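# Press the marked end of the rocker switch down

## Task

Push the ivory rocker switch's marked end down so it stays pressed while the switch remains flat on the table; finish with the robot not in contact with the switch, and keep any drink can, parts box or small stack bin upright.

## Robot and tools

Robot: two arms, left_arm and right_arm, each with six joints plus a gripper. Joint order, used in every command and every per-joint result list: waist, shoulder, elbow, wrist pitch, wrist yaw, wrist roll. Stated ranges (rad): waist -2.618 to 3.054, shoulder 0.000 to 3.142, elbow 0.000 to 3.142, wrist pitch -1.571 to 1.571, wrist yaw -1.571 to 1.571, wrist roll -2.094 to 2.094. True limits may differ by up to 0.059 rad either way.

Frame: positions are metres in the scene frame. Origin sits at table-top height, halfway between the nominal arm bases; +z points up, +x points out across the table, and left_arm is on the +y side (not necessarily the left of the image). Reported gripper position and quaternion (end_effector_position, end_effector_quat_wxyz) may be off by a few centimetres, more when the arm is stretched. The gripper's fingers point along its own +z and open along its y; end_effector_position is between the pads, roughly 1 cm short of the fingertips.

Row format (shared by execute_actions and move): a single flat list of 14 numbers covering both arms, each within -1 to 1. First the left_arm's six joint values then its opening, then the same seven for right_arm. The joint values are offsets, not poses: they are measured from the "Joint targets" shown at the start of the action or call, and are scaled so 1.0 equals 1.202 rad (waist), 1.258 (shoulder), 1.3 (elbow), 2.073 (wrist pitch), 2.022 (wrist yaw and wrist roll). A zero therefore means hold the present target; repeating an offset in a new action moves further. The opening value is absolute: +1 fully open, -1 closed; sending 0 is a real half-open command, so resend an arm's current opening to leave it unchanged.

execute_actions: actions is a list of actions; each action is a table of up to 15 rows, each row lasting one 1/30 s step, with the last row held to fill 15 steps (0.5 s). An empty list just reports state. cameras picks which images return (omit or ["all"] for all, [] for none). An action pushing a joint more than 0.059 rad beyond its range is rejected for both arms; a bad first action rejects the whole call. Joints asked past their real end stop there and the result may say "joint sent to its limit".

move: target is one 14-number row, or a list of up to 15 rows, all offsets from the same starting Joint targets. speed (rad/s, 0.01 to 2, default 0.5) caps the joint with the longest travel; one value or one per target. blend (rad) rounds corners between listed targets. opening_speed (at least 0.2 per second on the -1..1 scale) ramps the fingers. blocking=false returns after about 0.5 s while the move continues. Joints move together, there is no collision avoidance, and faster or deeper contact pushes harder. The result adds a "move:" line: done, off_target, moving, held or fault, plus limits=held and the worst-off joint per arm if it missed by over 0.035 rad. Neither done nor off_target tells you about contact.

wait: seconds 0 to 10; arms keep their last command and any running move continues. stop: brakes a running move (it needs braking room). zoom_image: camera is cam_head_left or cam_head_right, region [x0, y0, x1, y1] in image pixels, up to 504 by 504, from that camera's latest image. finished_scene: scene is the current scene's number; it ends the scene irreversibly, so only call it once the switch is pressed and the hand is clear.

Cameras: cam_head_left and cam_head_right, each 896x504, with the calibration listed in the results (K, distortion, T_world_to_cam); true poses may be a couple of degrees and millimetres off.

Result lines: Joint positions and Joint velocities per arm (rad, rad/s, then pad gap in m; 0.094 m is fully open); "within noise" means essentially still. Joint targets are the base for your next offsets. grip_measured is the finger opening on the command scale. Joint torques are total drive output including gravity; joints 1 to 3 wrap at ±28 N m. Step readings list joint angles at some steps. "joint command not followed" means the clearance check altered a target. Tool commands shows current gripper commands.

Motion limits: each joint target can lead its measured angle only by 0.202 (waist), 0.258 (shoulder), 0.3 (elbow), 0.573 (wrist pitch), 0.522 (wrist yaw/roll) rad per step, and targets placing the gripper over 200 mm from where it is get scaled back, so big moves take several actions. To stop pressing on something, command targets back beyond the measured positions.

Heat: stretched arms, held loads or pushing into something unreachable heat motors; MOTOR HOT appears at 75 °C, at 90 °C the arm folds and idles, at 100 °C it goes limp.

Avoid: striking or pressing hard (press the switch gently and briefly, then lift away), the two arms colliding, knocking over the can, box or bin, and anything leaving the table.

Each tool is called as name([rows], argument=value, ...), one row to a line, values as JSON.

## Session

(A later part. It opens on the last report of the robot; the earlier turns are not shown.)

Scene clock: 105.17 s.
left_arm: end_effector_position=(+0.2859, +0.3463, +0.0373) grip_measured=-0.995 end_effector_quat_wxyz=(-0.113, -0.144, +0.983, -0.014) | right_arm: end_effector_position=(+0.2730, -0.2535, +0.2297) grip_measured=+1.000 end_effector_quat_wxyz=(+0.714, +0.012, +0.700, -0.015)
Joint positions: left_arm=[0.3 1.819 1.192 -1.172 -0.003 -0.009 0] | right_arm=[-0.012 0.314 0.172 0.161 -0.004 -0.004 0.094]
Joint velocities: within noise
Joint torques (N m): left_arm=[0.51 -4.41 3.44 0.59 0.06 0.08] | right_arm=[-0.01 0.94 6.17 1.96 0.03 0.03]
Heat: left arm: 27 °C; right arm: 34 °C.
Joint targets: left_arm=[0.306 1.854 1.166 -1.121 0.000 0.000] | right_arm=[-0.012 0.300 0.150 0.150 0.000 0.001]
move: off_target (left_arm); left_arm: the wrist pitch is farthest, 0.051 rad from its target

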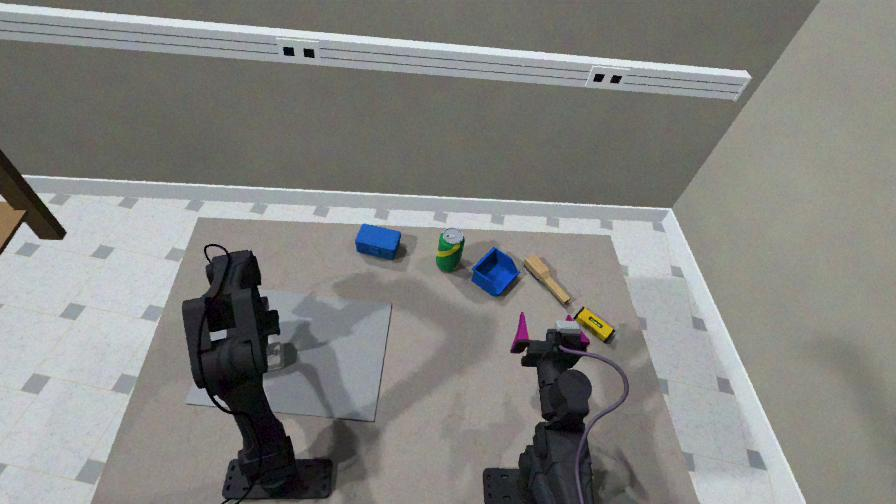

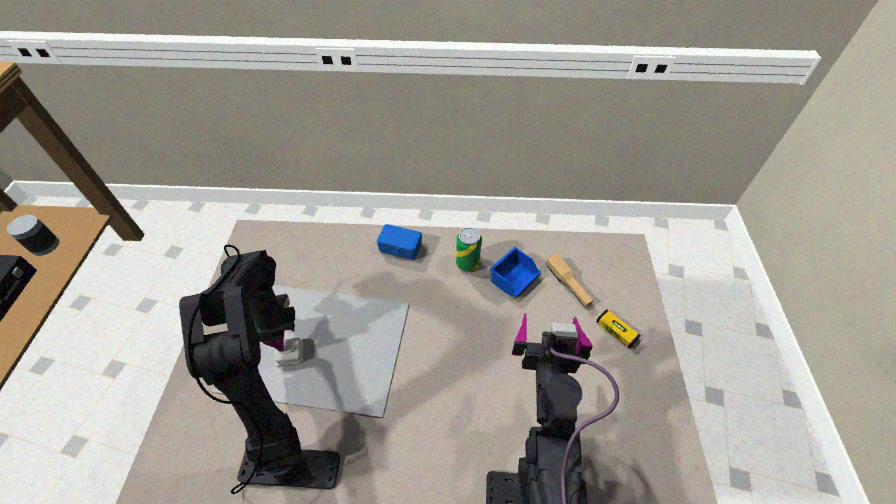

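move([
  [0, -0.0461, 0.1808, -0.137, 0, 0, -1, 0, 0, 0, 0, 0, 0, 1],
  [0.42, -0.3, 0.1808, -0.137, 0, 0, -1, 0, 0, 0, 0, 0, 0, 1],
], speed=[0.5, 1.0], blend=0.05)

zoom_image(camera="cam_head_right", region=[268, 328, 308, 368])

zoom_image(camera="cam_head_left", region=[248, 335, 288, 375])

Scene clock: 109.17 s.
left_arm: end_effector_position=(+0.2200, +0.4608, +0.1657) grip_measured=-0.995 end_effector_quat_wxyz=(+0.027, -0.389, +0.921, +0.012) | right_arm: end_effector_position=(+0.2730, -0.2535, +0.2297) grip_measured=+1.000 end_effector_quat_wxyz=(+0.714, +0.012, +0.700, -0.015)
Joint positions: left_arm=[0.808 1.494 1.381 -1.398 -0.001 -0.008 0] | right_arm=[-0.012 0.314 0.172 0.161 -0.004 -0.004 0.094]
Joint velocities: within noise
Joint torques (N m): left_arm=[0.25 -6.37 8.57 0.59 0.02 0.05] | right_arm=[-0.01 0.94 6.17 1.96 0.03 0.02]
Heat: left arm: 27 °C; right arm: 34 °C.
Joint targets: left_arm=[0.811 1.477 1.400 -1.405 0.000 0.000] | right_arm=[-0.012 0.300 0.150 0.150 0.000 0.001]
move: done

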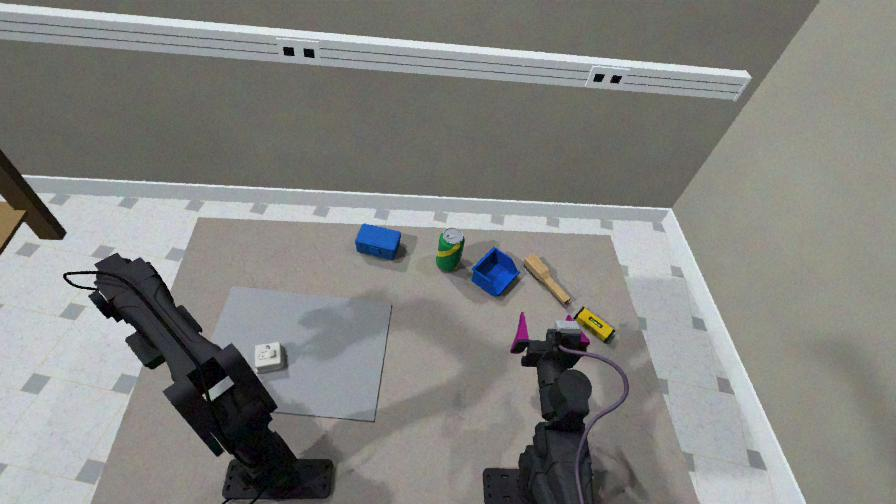

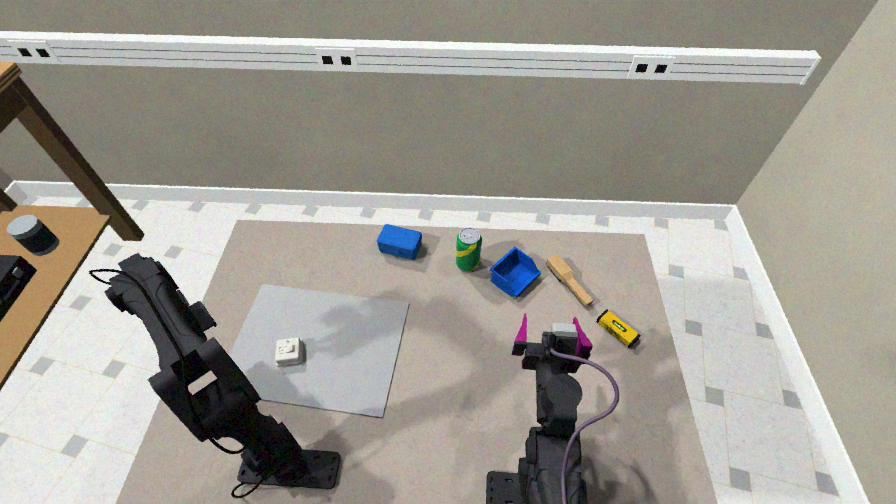

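Scaled by 12.600 from the camera's 896x504 image, which has a finer 1280x720 frame.

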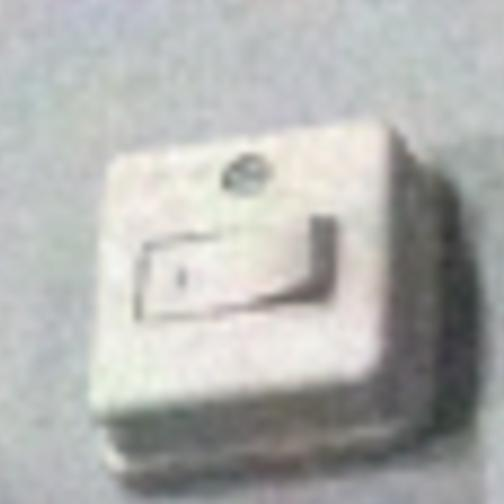

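Scaled by 12.600 from the camera's 896x504 image, which has a finer 1280x720 frame.

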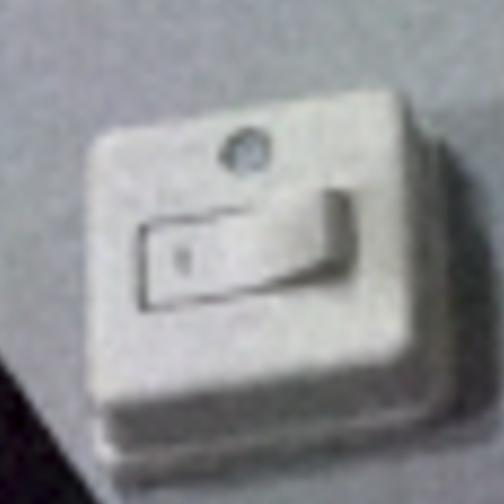

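move(target=[-0.089, 0.3139, -0.065, 0.0701, 0, 0, -1, 0, 0, 0, 0, 0, 0, 1], speed=0.5)

zoom_image(camera="cam_head_right", region=[200, 310, 270, 380])

zoom_image(camera="cam_head_left", region=[150, 310, 250, 410])

Scene clock: 159.40 s.
left_arm: end_effector_position=(+0.2463, +0.4483, +0.0554) grip_measured=-0.995 end_effector_quat_wxyz=(-0.116, -0.340, +0.932, -0.040) | right_arm: end_effector_position=(+0.2730, -0.2535, +0.2297) grip_measured=+1.000 end_effector_quat_wxyz=(+0.714, +0.012, +0.700, -0.015)
Joint positions: left_arm=[0.708 1.86 1.317 -1.273 -0.001 -0.008 0] | right_arm=[-0.012 0.314 0.172 0.161 -0.004 -0.004 0.094]
Joint velocities: within noise
Joint torques (N m): left_arm=[-0.46 -6.72 5.9 0.21 0.02 0.07] | right_arm=[-0.01 0.94 6.17 1.96 0.04 0.02]
Heat: left arm: 28 °C; right arm: 35 °C.
Joint targets: left_arm=[0.704 1.871 1.316 -1.260 0.000 0.000] | right_arm=[-0.012 0.300 0.150 0.150 0.000 0.001]
move: done

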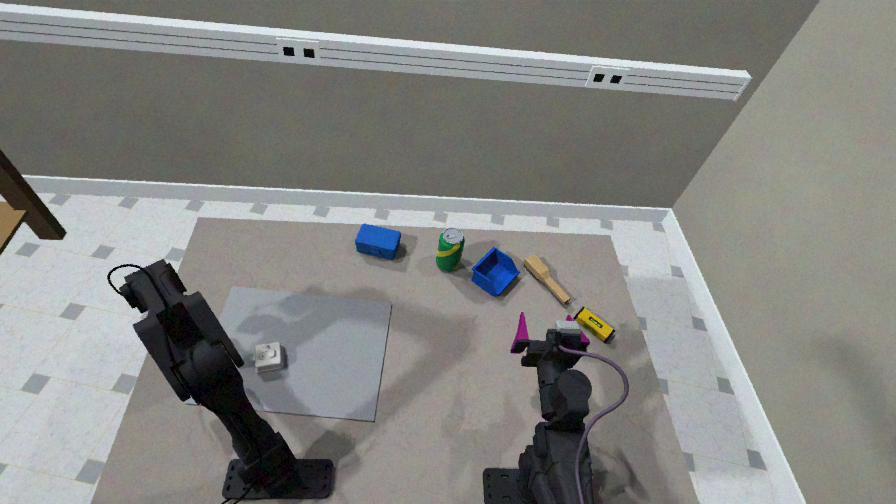

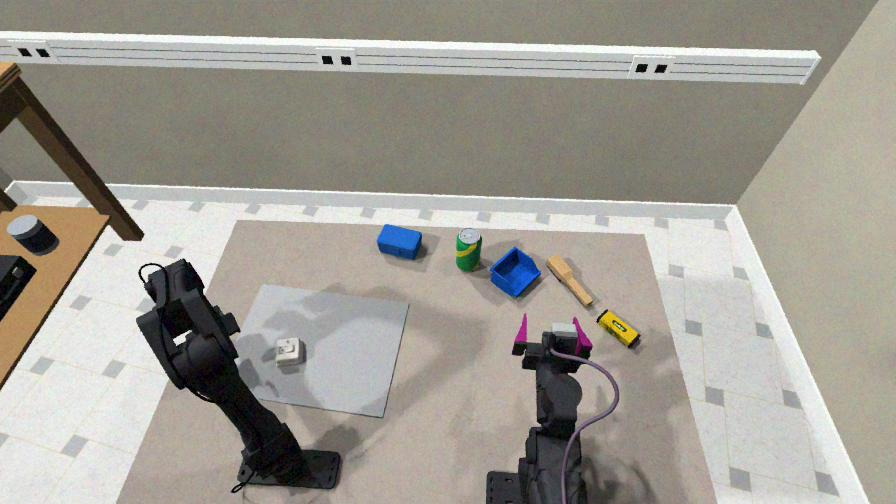

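Scaled by 7.200 from the camera's 896x504 image, which has a finer 1280x720 frame.

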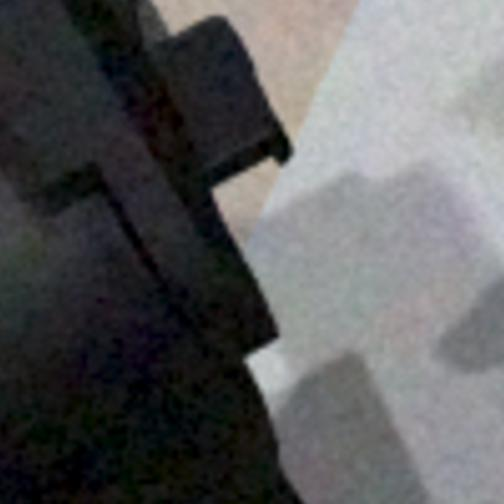

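Scaled by 5.040 from the camera's 896x504 image, which has a finer 1280x720 frame.

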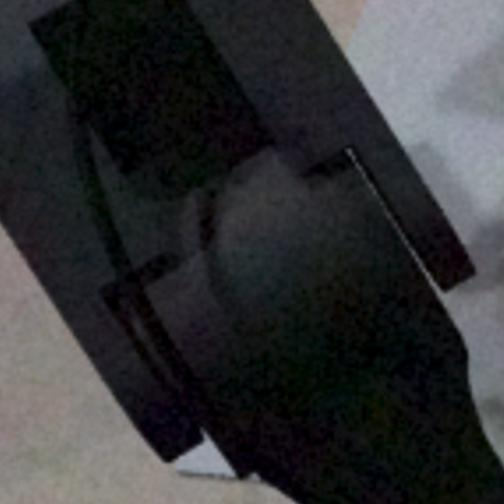

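move(target=[-0.5125, 0.2583, 0.38, -0.0777, 0, 0, -1, 0, 0, 0, 0, 0, 0, 1], speed=0.6)

zoom_image(camera="cam_head_right", region=[260, 250, 360, 350])

zoom_image(camera="cam_head_left", region=[230, 250, 330, 350])

Scene clock: 165.70 s.
left_arm: end_effector_position=(+0.3967, +0.2964, +0.0577) grip_measured=-0.995 end_effector_quat_wxyz=(-0.113, -0.036, +0.993, -0.003) | right_arm: end_effector_position=(+0.2730, -0.2535, +0.2297) grip_measured=+1.000 end_effector_quat_wxyz=(+0.714, +0.012, +0.700, -0.015)
Joint positions: left_arm=[0.082 2.171 1.784 -1.41 0 -0.008 0] | right_arm=[-0.012 0.314 0.172 0.161 -0.004 -0.004 0.094]
Joint velocities: within noise
Joint torques (N m): left_arm=[0.38 -8.42 8.81 -0.01 -0.02 0.08] | right_arm=[-0.01 0.94 6.19 1.97 0.03 0.02]
Heat: left arm: 28 °C; right arm: 35 °C.
Joint targets: left_arm=[0.088 2.197 1.810 -1.421 0.000 0.000] | right_arm=[-0.012 0.300 0.150 0.150 0.000 0.000]
move: done

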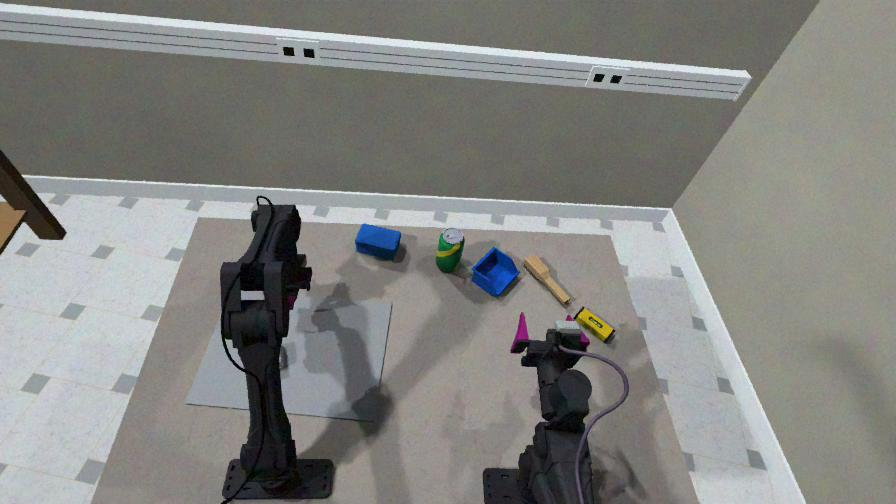

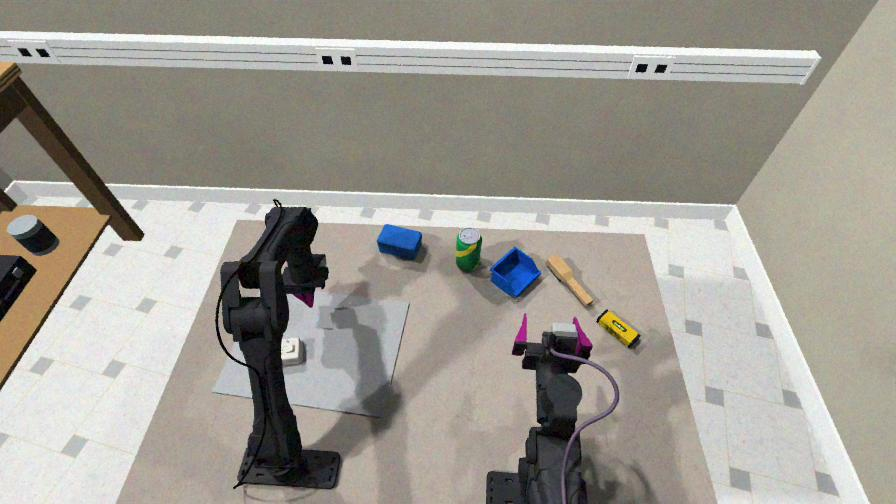

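Scaled by 5.040 from the camera's 896x504 image, which has a finer 1280x720 frame.

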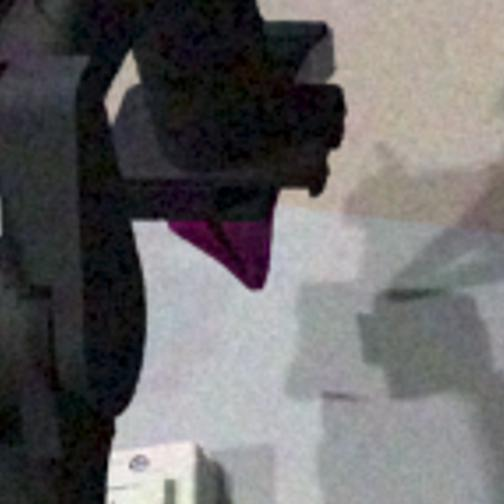

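Scaled by 5.040 from the camera's 896x504 image, which has a finer 1280x720 frame.

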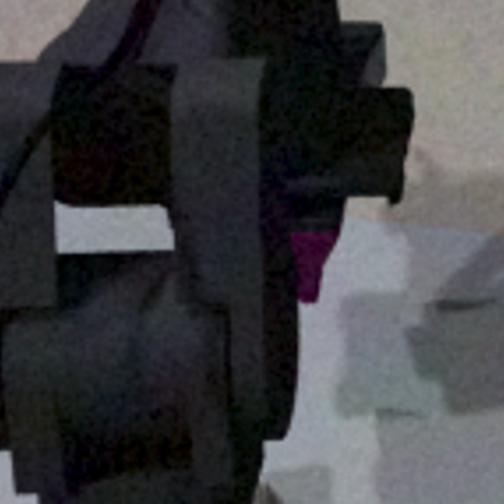

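move(target=[-0.4152, 0, 0, 0, 0, 0, -1, 0, 0, 0, 0, 0, 0, 1], speed=0.6)

zoom_image(camera="cam_head_right", region=[330, 260, 430, 360])

zoom_image(camera="cam_head_left", region=[320, 260, 420, 360])

Scene clock: 172.73 s.
left_arm: end_effector_position=(+0.3641, +0.1201, +0.0578) grip_measured=-0.995 end_effector_quat_wxyz=(-0.110, +0.210, +0.971, +0.024) | right_arm: end_effector_position=(+0.2730, -0.2535, +0.2297) grip_measured=+1.000 end_effector_quat_wxyz=(+0.714, +0.012, +0.700, -0.015)
Joint positions: left_arm=[-0.417 2.171 1.785 -1.411 0.001 -0.008 0] | right_arm=[-0.012 0.314 0.172 0.161 -0.004 -0.004 0.094]
Joint velocities: within noise
Joint torques (N m): left_arm=[0.51 -8.29 8.81 -0.02 0 0.08] | right_arm=[0.01 0.94 6.19 1.97 0.04 0.02]
Heat: left arm: 28 °C; right arm: 35 °C.
Joint targets: left_arm=[-0.411 2.197 1.810 -1.421 0.000 0.000] | right_arm=[-0.012 0.300 0.150 0.150 0.000 0.000]
move: done

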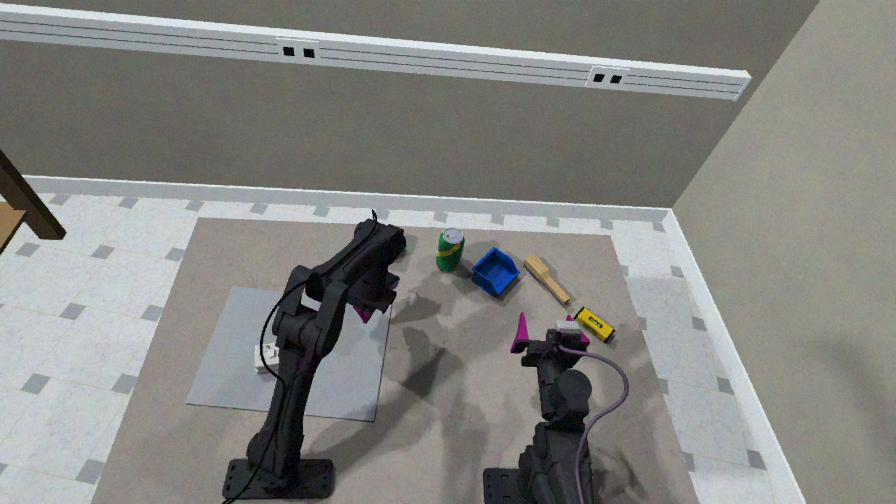

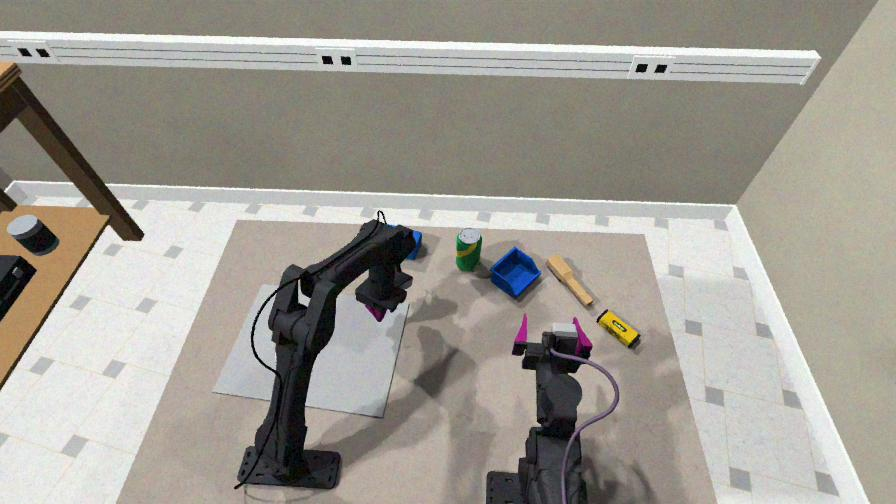

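Scaled by 5.040 from the camera's 896x504 image, which has a finer 1280x720 frame.

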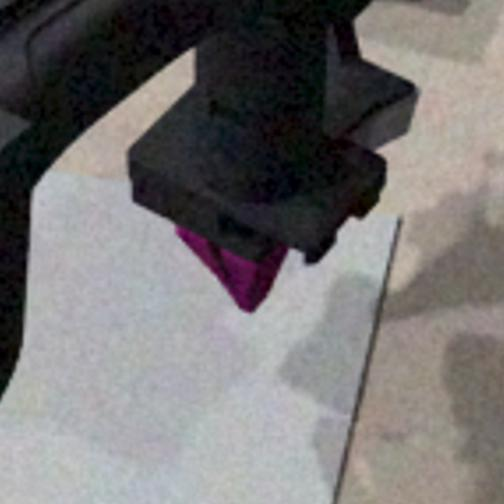

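Scaled by 5.040 from the camera's 896x504 image, which has a finer 1280x720 frame.

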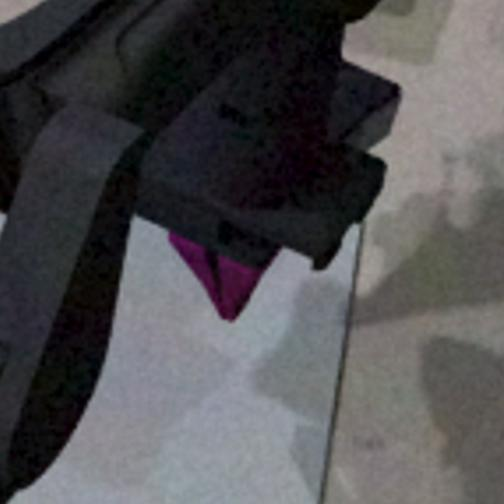

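move(target=[-0.059, -0.3458, -0.4646, 0.0946, 0, 0, -1, 0, 0, 0, 0, 0, 0, 1], speed=0.6)

zoom_image(camera="cam_head_right", region=[310, 310, 410, 410])

zoom_image(camera="cam_head_left", region=[300, 310, 400, 410])

Scene clock: 180.13 s.
left_arm: end_effector_position=(+0.2592, +0.1520, +0.0499) grip_measured=-0.995 end_effector_quat_wxyz=(-0.122, +0.239, +0.963, +0.031) | right_arm: end_effector_position=(+0.2730, -0.2535, +0.2296) grip_measured=+1.000 end_effector_quat_wxyz=(+0.713, +0.012, +0.700, -0.015)
Joint positions: left_arm=[-0.476 1.798 1.212 -1.238 0.001 -0.008 0] | right_arm=[-0.012 0.314 0.172 0.16 -0.004 -0.004 0.094]
Joint velocities: within noise
Joint torques (N m): left_arm=[-0.54 -9.98 5.41 0.19 0 0.04] | right_arm=[-0.01 0.92 6.2 1.96 0.04 0.02]
Heat: left arm: 29 °C; right arm: 36 °C.
Joint targets: left_arm=[-0.482 1.762 1.206 -1.225 0.000 0.000] | right_arm=[-0.012 0.300 0.150 0.150 0.000 0.000]
move: off_target (left_arm); left_arm: the shoulder is farthest, 0.036 rad from its target

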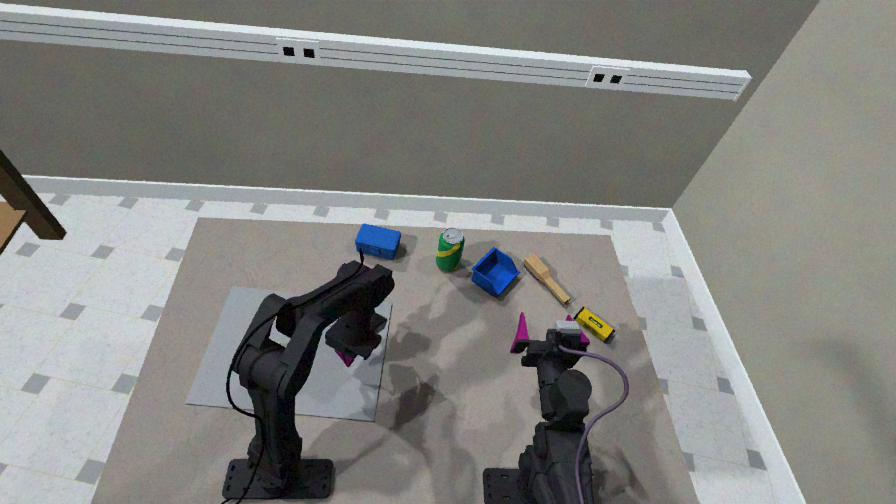

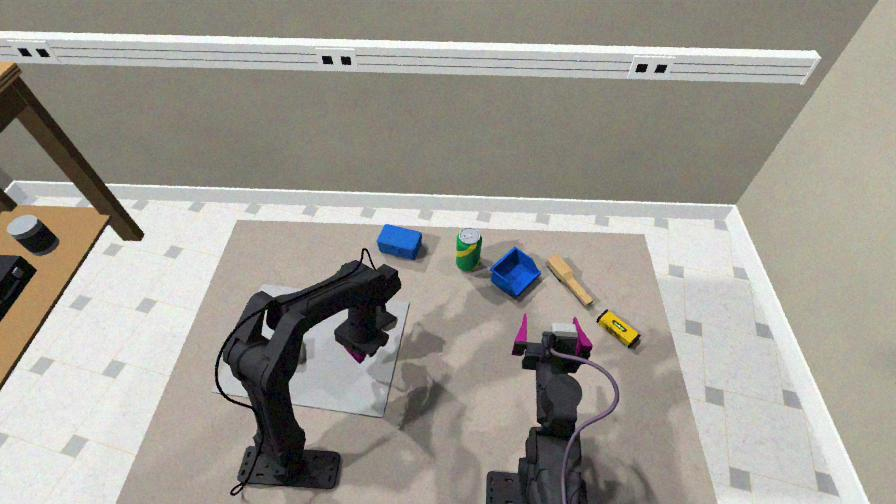

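Scaled by 5.040 from the camera's 896x504 image, which has a finer 1280x720 frame.

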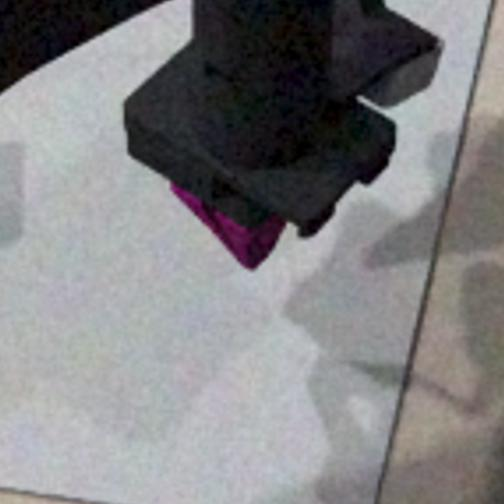

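Scaled by 5.040 from the camera's 896x504 image, which has a finer 1280x720 frame.

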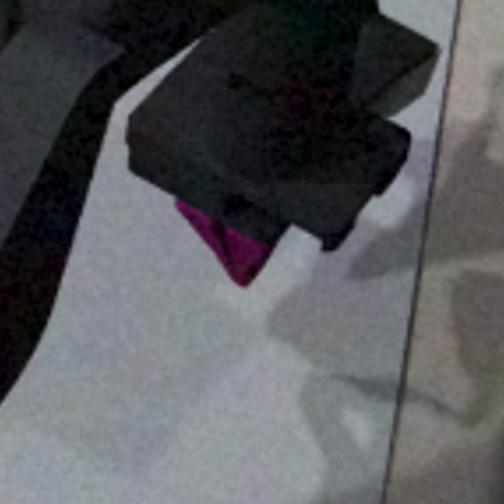

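move(target=[0, 0.066, -0.0634, 0.0646, 0, 0, -1, 0, 0, 0, 0, 0, 0, 1], speed=0.2, cameras=["cam_head_right"])

zoom_image(camera="cam_head_right", region=[310, 310, 410, 410])

Scene clock: 186.97 s.
left_arm: end_effector_position=(+0.2602, +0.1514, +0.0204) grip_measured=-0.995 end_effector_quat_wxyz=(-0.113, +0.239, +0.964, +0.029) | right_arm: end_effector_position=(+0.2730, -0.2535, +0.2296) grip_measured=+1.000 end_effector_quat_wxyz=(+0.713, +0.012, +0.700, -0.015)
Joint positions: left_arm=[-0.476 1.828 1.128 -1.104 0.001 -0.008 0] | right_arm=[-0.012 0.314 0.172 0.16 -0.004 -0.004 0.094]
Joint velocities: within noise
Joint torques (N m): left_arm=[-0.54 -5.85 5.35 0.23 0.01 0.05] | right_arm=[-0.01 0.94 6.17 1.97 0.03 0.02]
Heat: left arm: 29 °C; right arm: 36 °C.
Joint targets: left_arm=[-0.482 1.844 1.124 -1.091 0.000 0.000] | right_arm=[-0.012 0.300 0.150 0.150 0.000 0.000]
move: done
Images, in order (width x height): cam_head_right 896x504.

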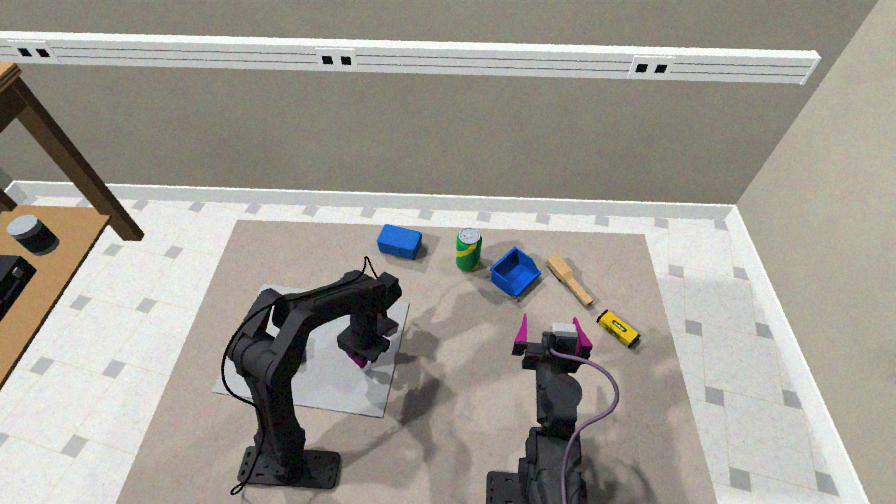

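Scaled by 5.040 from the camera's 896x504 image, which has a finer 1280x720 frame.

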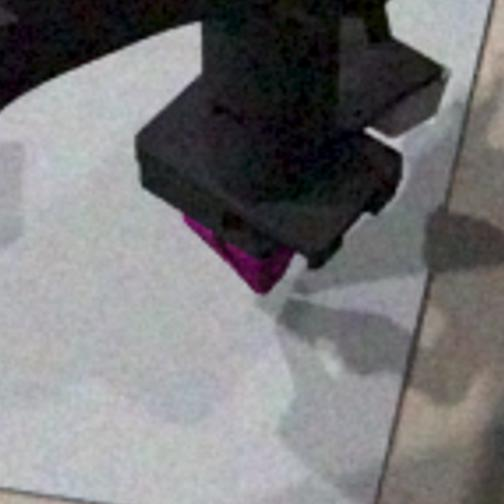

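move(target=[0, 0.0095, -0.0169, 0.0183, 0, 0, -1, 0, 0, 0, 0, 0, 0, 1], speed=0.05, cameras=["cam_head_right"])

zoom_image(camera="cam_head_right", region=[340, 340, 390, 390])

Scene clock: 189.33 s.
left_arm: end_effector_position=(+0.2613, +0.1509, +0.0129) grip_measured=-0.995 end_effector_quat_wxyz=(-0.108, +0.239, +0.965, +0.027) | right_arm: end_effector_position=(+0.2730, -0.2535, +0.2296) grip_measured=+1.000 end_effector_quat_wxyz=(+0.713, +0.012, +0.700, -0.015)
Joint positions: left_arm=[-0.476 1.837 1.108 -1.066 0.001 -0.008 0] | right_arm=[-0.012 0.314 0.172 0.16 -0.004 -0.004 0.094]
Joint velocities: within noise
Joint torques (N m): left_arm=[-0.47 -5.57 5.03 0.22 0 0.06] | right_arm=[0.01 0.94 6.19 1.97 0.04 0.02]
Heat: left arm: 28 °C; right arm: 36 °C.
Joint targets: left_arm=[-0.482 1.856 1.102 -1.053 0.000 0.000] | right_arm=[-0.012 0.300 0.150 0.150 0.000 0.000]
move: done
Images, in order (width x height): cam_head_right 896x504.

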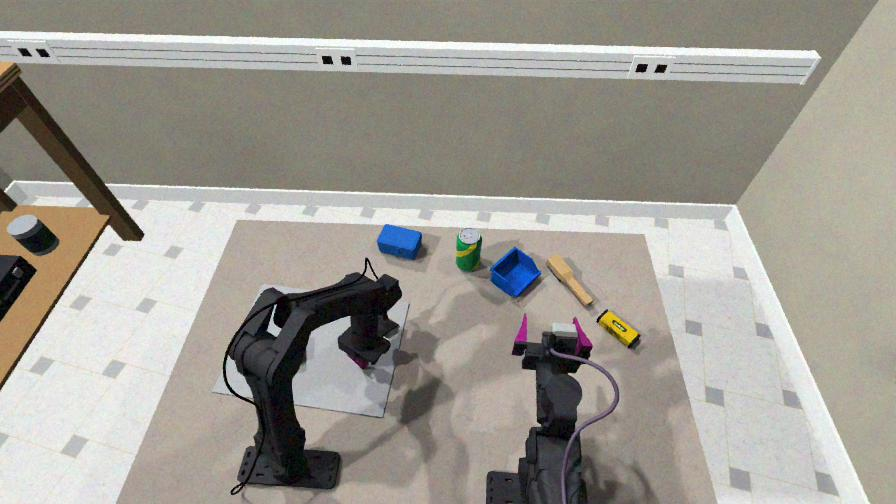

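Scaled by 10.080 from the camera's 896x504 image, which has a finer 1280x720 frame.

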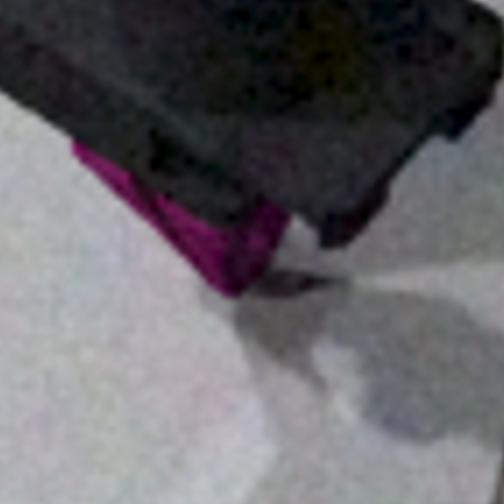

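move(target=[0, 0.005, -0.0085, 0.0092, 0, 0, -1, 0, 0, 0, 0, 0, 0, 1], speed=0.05, cameras=["cam_head_right"])

move(target=[0, 0.005, -0.0085, 0.0092, 0, 0, -1, 0, 0, 0, 0, 0, 0, 1], speed=0.05, cameras=["cam_head_right"])

Scene clock: 191.40 s.
left_arm: end_effector_position=(+0.2609, +0.1511, +0.0095) grip_measured=-0.995 end_effector_quat_wxyz=(-0.108, +0.239, +0.965, +0.027) | right_arm: end_effector_position=(+0.2730, -0.2535, +0.2296) grip_measured=+1.000 end_effector_quat_wxyz=(+0.713, +0.012, +0.700, -0.015)
Joint positions: left_arm=[-0.476 1.841 1.099 -1.052 0.001 -0.008 0] | right_arm=[-0.012 0.314 0.172 0.16 -0.004 -0.004 0.094]
Joint velocities: within noise
Joint torques (N m): left_arm=[-0.54 -5.31 4.82 0.31 0.01 0.06] | right_arm=[-0.01 0.94 6.19 1.96 0.04 0.02]
Heat: left arm: 28 °C; right arm: 36 °C.
Joint targets: left_arm=[-0.482 1.863 1.090 -1.034 0.000 0.000] | right_arm=[-0.012 0.300 0.150 0.150 0.000 0.000]
move: done
Images, in order (width x height): cam_head_right 896x504.

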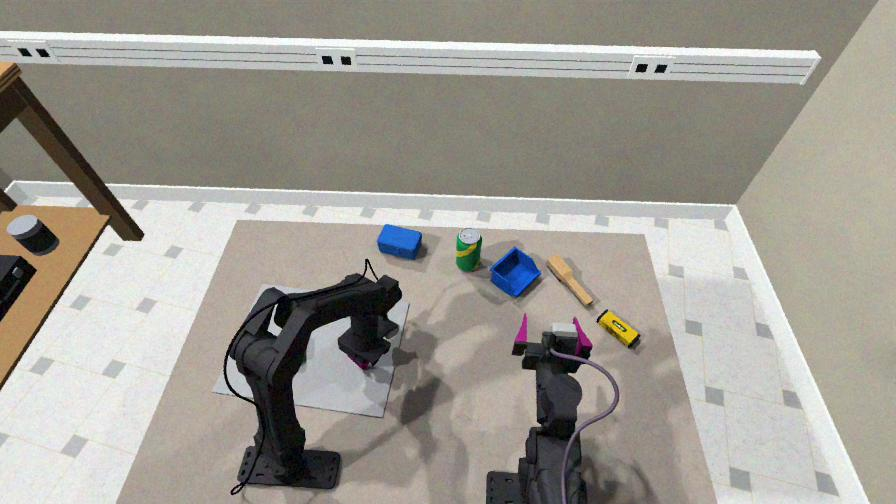

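Scene clock: 192.10 s.
left_arm: end_effector_position=(+0.2614, +0.1508, +0.0091) grip_measured=-0.995 end_effector_quat_wxyz=(-0.107, +0.239, +0.965, +0.027) | right_arm: end_effector_position=(+0.2730, -0.2535, +0.2296) grip_measured=+1.000 end_effector_quat_wxyz=(+0.713, +0.012, +0.700, -0.015)
Joint positions: left_arm=[-0.476 1.841 1.098 -1.048 0.001 -0.008 0] | right_arm=[-0.012 0.314 0.172 0.16 -0.004 -0.004 0.094]
Joint velocities: within noise
Joint torques (N m): left_arm=[-0.39 -4.85 3.9 0.44 0.02 0.05] | right_arm=[0.01 0.92 6.19 1.97 0.03 0.02]
Heat: left arm: 28 °C; right arm: 36 °C.
Joint targets: left_arm=[-0.482 1.869 1.080 -1.015 0.000 0.000] | right_arm=[-0.012 0.300 0.150 0.150 0.000 0.000]
move: done
Images, in order (width x height): cam_head_right 896x504.

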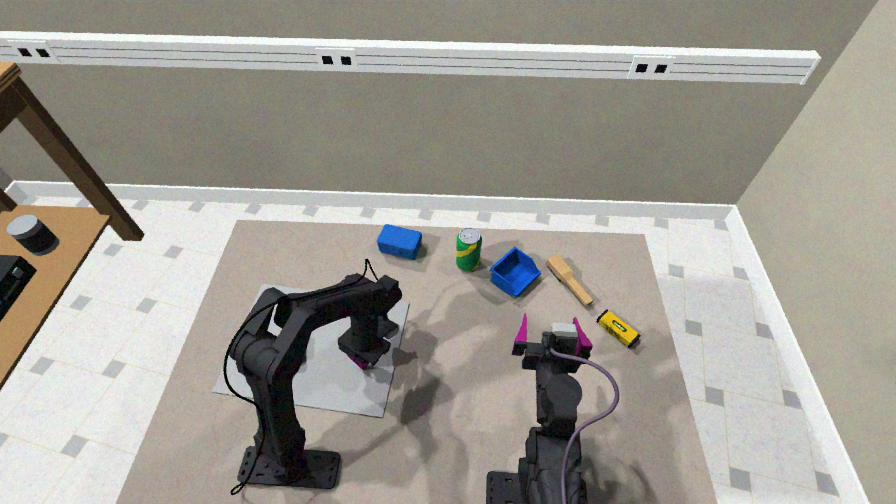

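move([
  [0, -0.0851, 0.1115, -0.1119, 0, 0, -1, 0, 0, 0, 0, 0, 0, 1],
  [0.0682, 0.2981, 0.6185, -0.2089, 0, 0, -1, 0, 0, 0, 0, 0, 0, 1],
  [0.0682, 0.3196, 0.5269, -0.1394, 0, 0, -1, 0, 0, 0, 0, 0, 0, 1],
], speed=[0.4, 0.6, 0.3], blend=0.03)

zoom_image(camera="cam_head_right", region=[350, 290, 410, 350])

zoom_image(camera="cam_head_left", region=[340, 290, 400, 350])

Scene clock: 198.93 s.
left_arm: end_effector_position=(+0.3766, +0.1192, +0.0220) grip_measured=-0.995 end_effector_quat_wxyz=(-0.111, +0.204, +0.972, +0.024) | right_arm: end_effector_position=(+0.2730, -0.2535, +0.2296) grip_measured=+1.000 end_effector_quat_wxyz=(+0.713, +0.012, +0.700, -0.015)
Joint positions: left_arm=[-0.405 2.249 1.768 -1.317 0.001 -0.008 0] | right_arm=[-0.012 0.314 0.172 0.16 -0.004 -0.004 0.094]
Joint velocities: within noise
Joint torques (N m): left_arm=[0.21 -9.17 5.83 0.21 0.02 0.04] | right_arm=[0.01 0.95 6.19 1.97 0.04 0.02]
Heat: left arm: 28 °C; right arm: 36 °C.
Joint targets: left_arm=[-0.400 2.271 1.764 -1.304 0.000 0.000] | right_arm=[-0.012 0.300 0.150 0.150 0.000 0.000]
move: done

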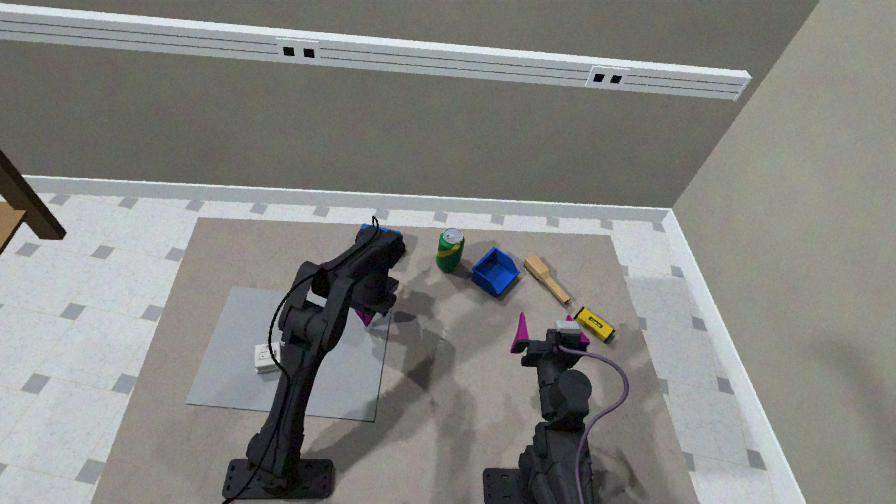

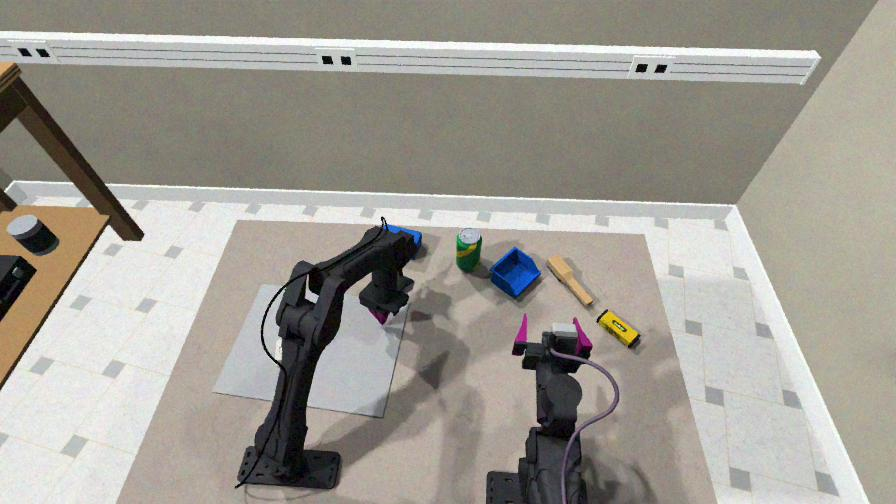

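Scaled by 8.400 from the camera's 896x504 image, which has a finer 1280x720 frame.

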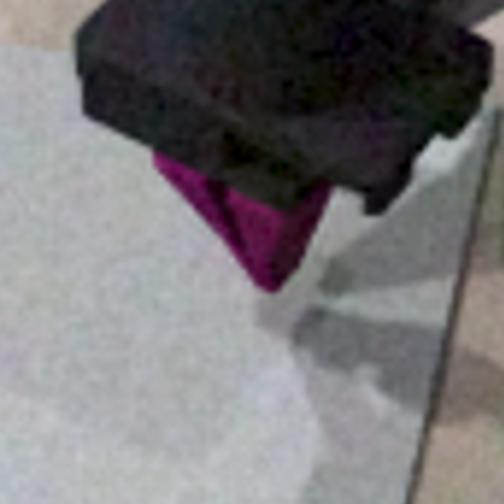

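Scaled by 8.400 from the camera's 896x504 image, which has a finer 1280x720 frame.

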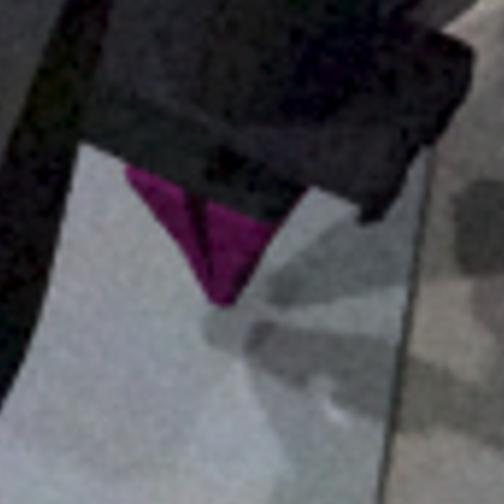

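move(target=[0, 0.0062, -0.0206, 0.0167, 0, 0, -1, 0, 0, 0, 0, 0, 0, 1], speed=0.08, cameras=[])

move(target=[0, 0.0031, -0.0103, 0.0084, 0, 0, -1, 0, 0, 0, 0, 0, 0, 1], speed=0.05, cameras=[])

move(target=[0, 0.0031, -0.0103, 0.0084, 0, 0, -1, 0, 0, 0, 0, 0, 0, 1], speed=0.05, cameras=[])

Scene clock: 201.33 s.
left_arm: end_effector_position=(+0.3776, +0.1188, +0.0157) grip_measured=-0.995 end_effector_quat_wxyz=(-0.106, +0.204, +0.973, +0.023) | right_arm: end_effector_position=(+0.2730, -0.2535, +0.2296) grip_measured=+1.000 end_effector_quat_wxyz=(+0.713, +0.012, +0.700, -0.015)
Joint positions: left_arm=[-0.405 2.249 1.744 -1.283 0.001 -0.008 0] | right_arm=[-0.012 0.314 0.172 0.16 -0.004 -0.004 0.094]
Joint velocities: within noise
Joint torques (N m): left_arm=[0.38 -8.57 5.45 0.24 0.01 0.06] | right_arm=[-0.01 0.94 6.2 1.97 0.03 0.02]
Heat: left arm: 28 °C; right arm: 36 °C.
Joint targets: left_arm=[-0.400 2.279 1.738 -1.269 0.000 0.000] | right_arm=[-0.012 0.300 0.150 0.150 0.000 0.000]
move: done
No camera images: "cameras" was empty.

Scene clock: 202.10 s.
left_arm: end_effector_position=(+0.3770, +0.1190, +0.0105) grip_measured=-0.995 end_effector_quat_wxyz=(-0.107, +0.204, +0.973, +0.023) | right_arm: end_effector_position=(+0.2730, -0.2535, +0.2296) grip_measured=+1.000 end_effector_quat_wxyz=(+0.713, +0.012, +0.700, -0.015)
Joint positions: left_arm=[-0.405 2.254 1.732 -1.267 0.001 -0.008 0] | right_arm=[-0.012 0.314 0.172 0.16 -0.004 -0.004 0.094]
Joint velocities: within noise
Joint torques (N m): left_arm=[0.39 -8.73 5.37 0.24 -0.02 0.06] | right_arm=[0.01 0.94 6.19 1.97 0.04 0.03]
Heat: left arm: 28 °C; right arm: 36 °C.
Joint targets: left_arm=[-0.400 2.283 1.724 -1.252 0.000 0.000] | right_arm=[-0.012 0.300 0.150 0.150 0.000 0.000]
move: done
No camera images: "cameras" was empty.

Scene clock: 202.80 s.
left_arm: end_effector_position=(+0.3773, +0.1189, +0.0096) grip_measured=-0.995 end_effector_quat_wxyz=(-0.106, +0.204, +0.973, +0.023) | right_arm: end_effector_position=(+0.2730, -0.2535, +0.2296) grip_measured=+1.000 end_effector_quat_wxyz=(+0.713, +0.012, +0.700, -0.015)
Joint positions: left_arm=[-0.405 2.254 1.728 -1.261 0.001 -0.008 0] | right_arm=[-0.012 0.314 0.172 0.16 -0.004 -0.004 0.094]
Joint velocities: within noise
Joint torques (N m): left_arm=[0.4 -8.34 4.53 0.37 0 0.04] | right_arm=[0.01 0.94 6.17 1.96 0.04 0.02]
Heat: left arm: 29 °C; right arm: 36 °C.
Joint targets: left_arm=[-0.400 2.287 1.711 -1.234 0.000 0.000] | right_arm=[-0.012 0.300 0.150 0.150 0.000 0.000]
move: done
No camera images: "cameras" was empty.

move([
  [0, -0.058, 0.1315, -0.1032, 0, 0, -1, 0.1, 0.4, 0.3, -0.2, 0, 0, -1],
  [1.0, -1.0, -1.0, 0.595, 0, 0, -1, 0.3095, 1.0, 0.7308, -0.5065, 0, 0, -1],
], speed=[0.5, 0.8], blend=0.05, opening_speed=1.5, cameras=[])

Scene clock: 213.90 s.
left_arm: end_effector_position=(+0.2611, +0.4964, +0.0993) grip_measured=-0.995 end_effector_quat_wxyz=(+0.410, -0.344, +0.829, +0.166) | right_arm: end_effector_position=(+0.2952, -0.1437, +0.0791) grip_measured=-0.997 end_effector_quat_wxyz=(+0.098, -0.164, +0.981, +0.018)
Joint positions: left_arm=[0.796 1.051 0.416 -0.02 0 -0.008 0] | right_arm=[0.357 1.545 1.065 -0.891 -0.004 -0.004 0]
Joint velocities: within noise
Joint torques (N m): left_arm=[0.47 -3.77 7.34 2.14 0 0.07] | right_arm=[0.29 -4.21 9.84 0.7 0.04 0.02]
Heat: left arm: 30 °C; right arm: 36 °C.
Joint targets: left_arm=[0.802 1.029 0.411 -0.001 0.000 0.000] | right_arm=[0.360 1.558 1.101 -0.900 0.000 0.000]
move: done
No camera images: "cameras" was empty.

move(target=[0, 0, 0, 0, 0, 0, -1, -0.0025, 0.5795, 0.6569, -0.2774, 0, 0, -1], speed=0.7)

zoom_image(camera="cam_head_right", region=[430, 250, 530, 350])

zoom_image(camera="cam_head_left", region=[420, 250, 520, 350])

Scene clock: 219.83 s.
left_arm: end_effector_position=(+0.2612, +0.4964, +0.0995) grip_measured=-0.995 end_effector_quat_wxyz=(+0.410, -0.344, +0.828, +0.166) | right_arm: end_effector_position=(+0.3648, -0.1200, +0.0548) grip_measured=-0.997 end_effector_quat_wxyz=(-0.117, -0.163, +0.979, -0.017)
Joint positions: left_arm=[0.796 1.051 0.416 -0.019 0 -0.008 0] | right_arm=[0.357 2.264 1.922 -1.466 -0.004 -0.004 0]
Joint velocities: within noise
Joint torques (N m): left_arm=[0.38 -3.84 7.38 2.14 -0.03 0.08] | right_arm=[0.02 -8.75 8.83 -0.25 0.04 0.02]
Heat: left arm: 28 °C; right arm: 35 °C.
Joint targets: left_arm=[0.802 1.029 0.411 -0.001 0.000 0.000] | right_arm=[0.357 2.287 1.955 -1.475 0.000 0.000]
move: done

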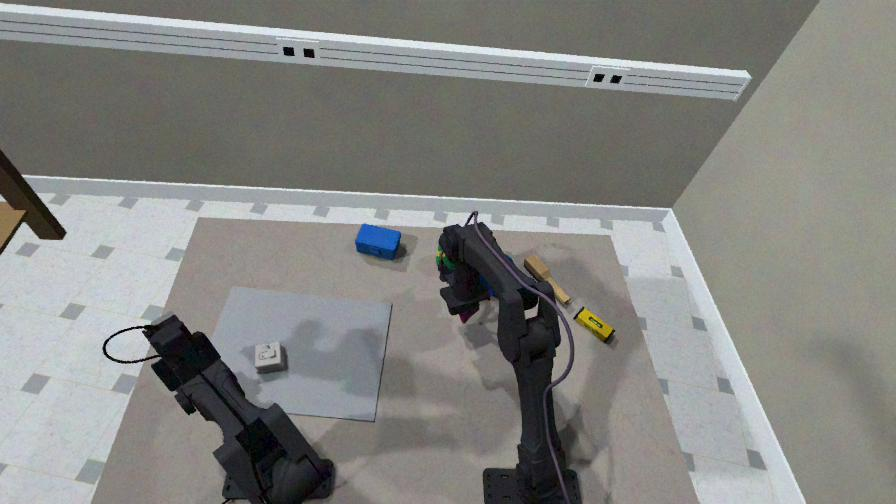

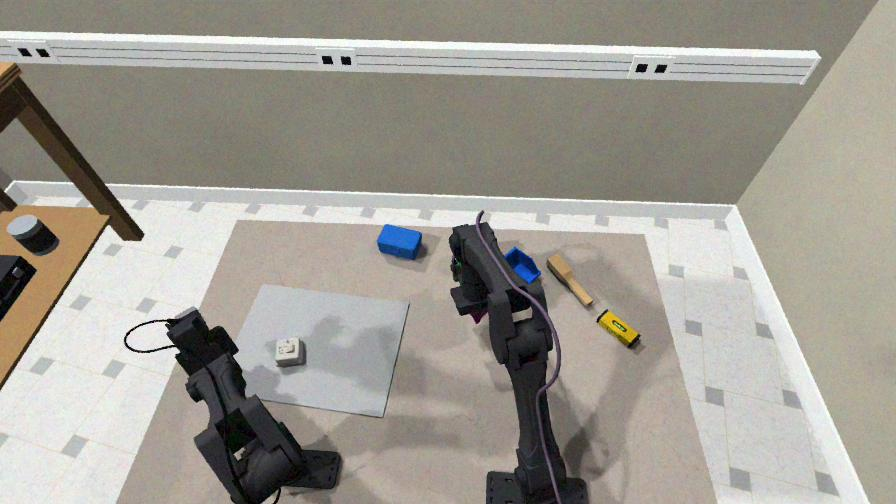

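Scaled by 5.040 from the camera's 896x504 image, which has a finer 1280x720 frame.

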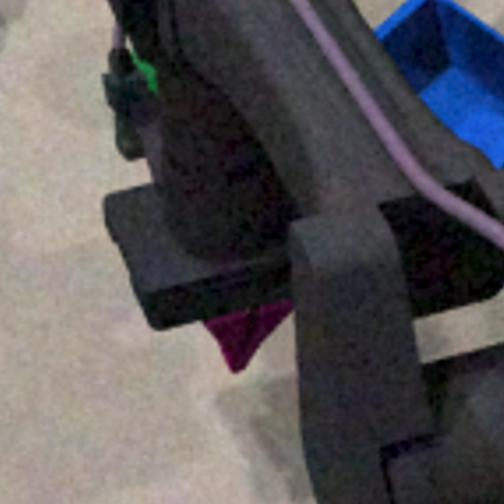

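Scaled by 5.040 from the camera's 896x504 image, which has a finer 1280x720 frame.

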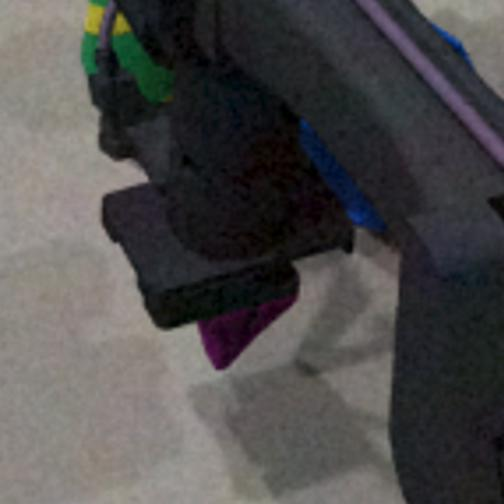

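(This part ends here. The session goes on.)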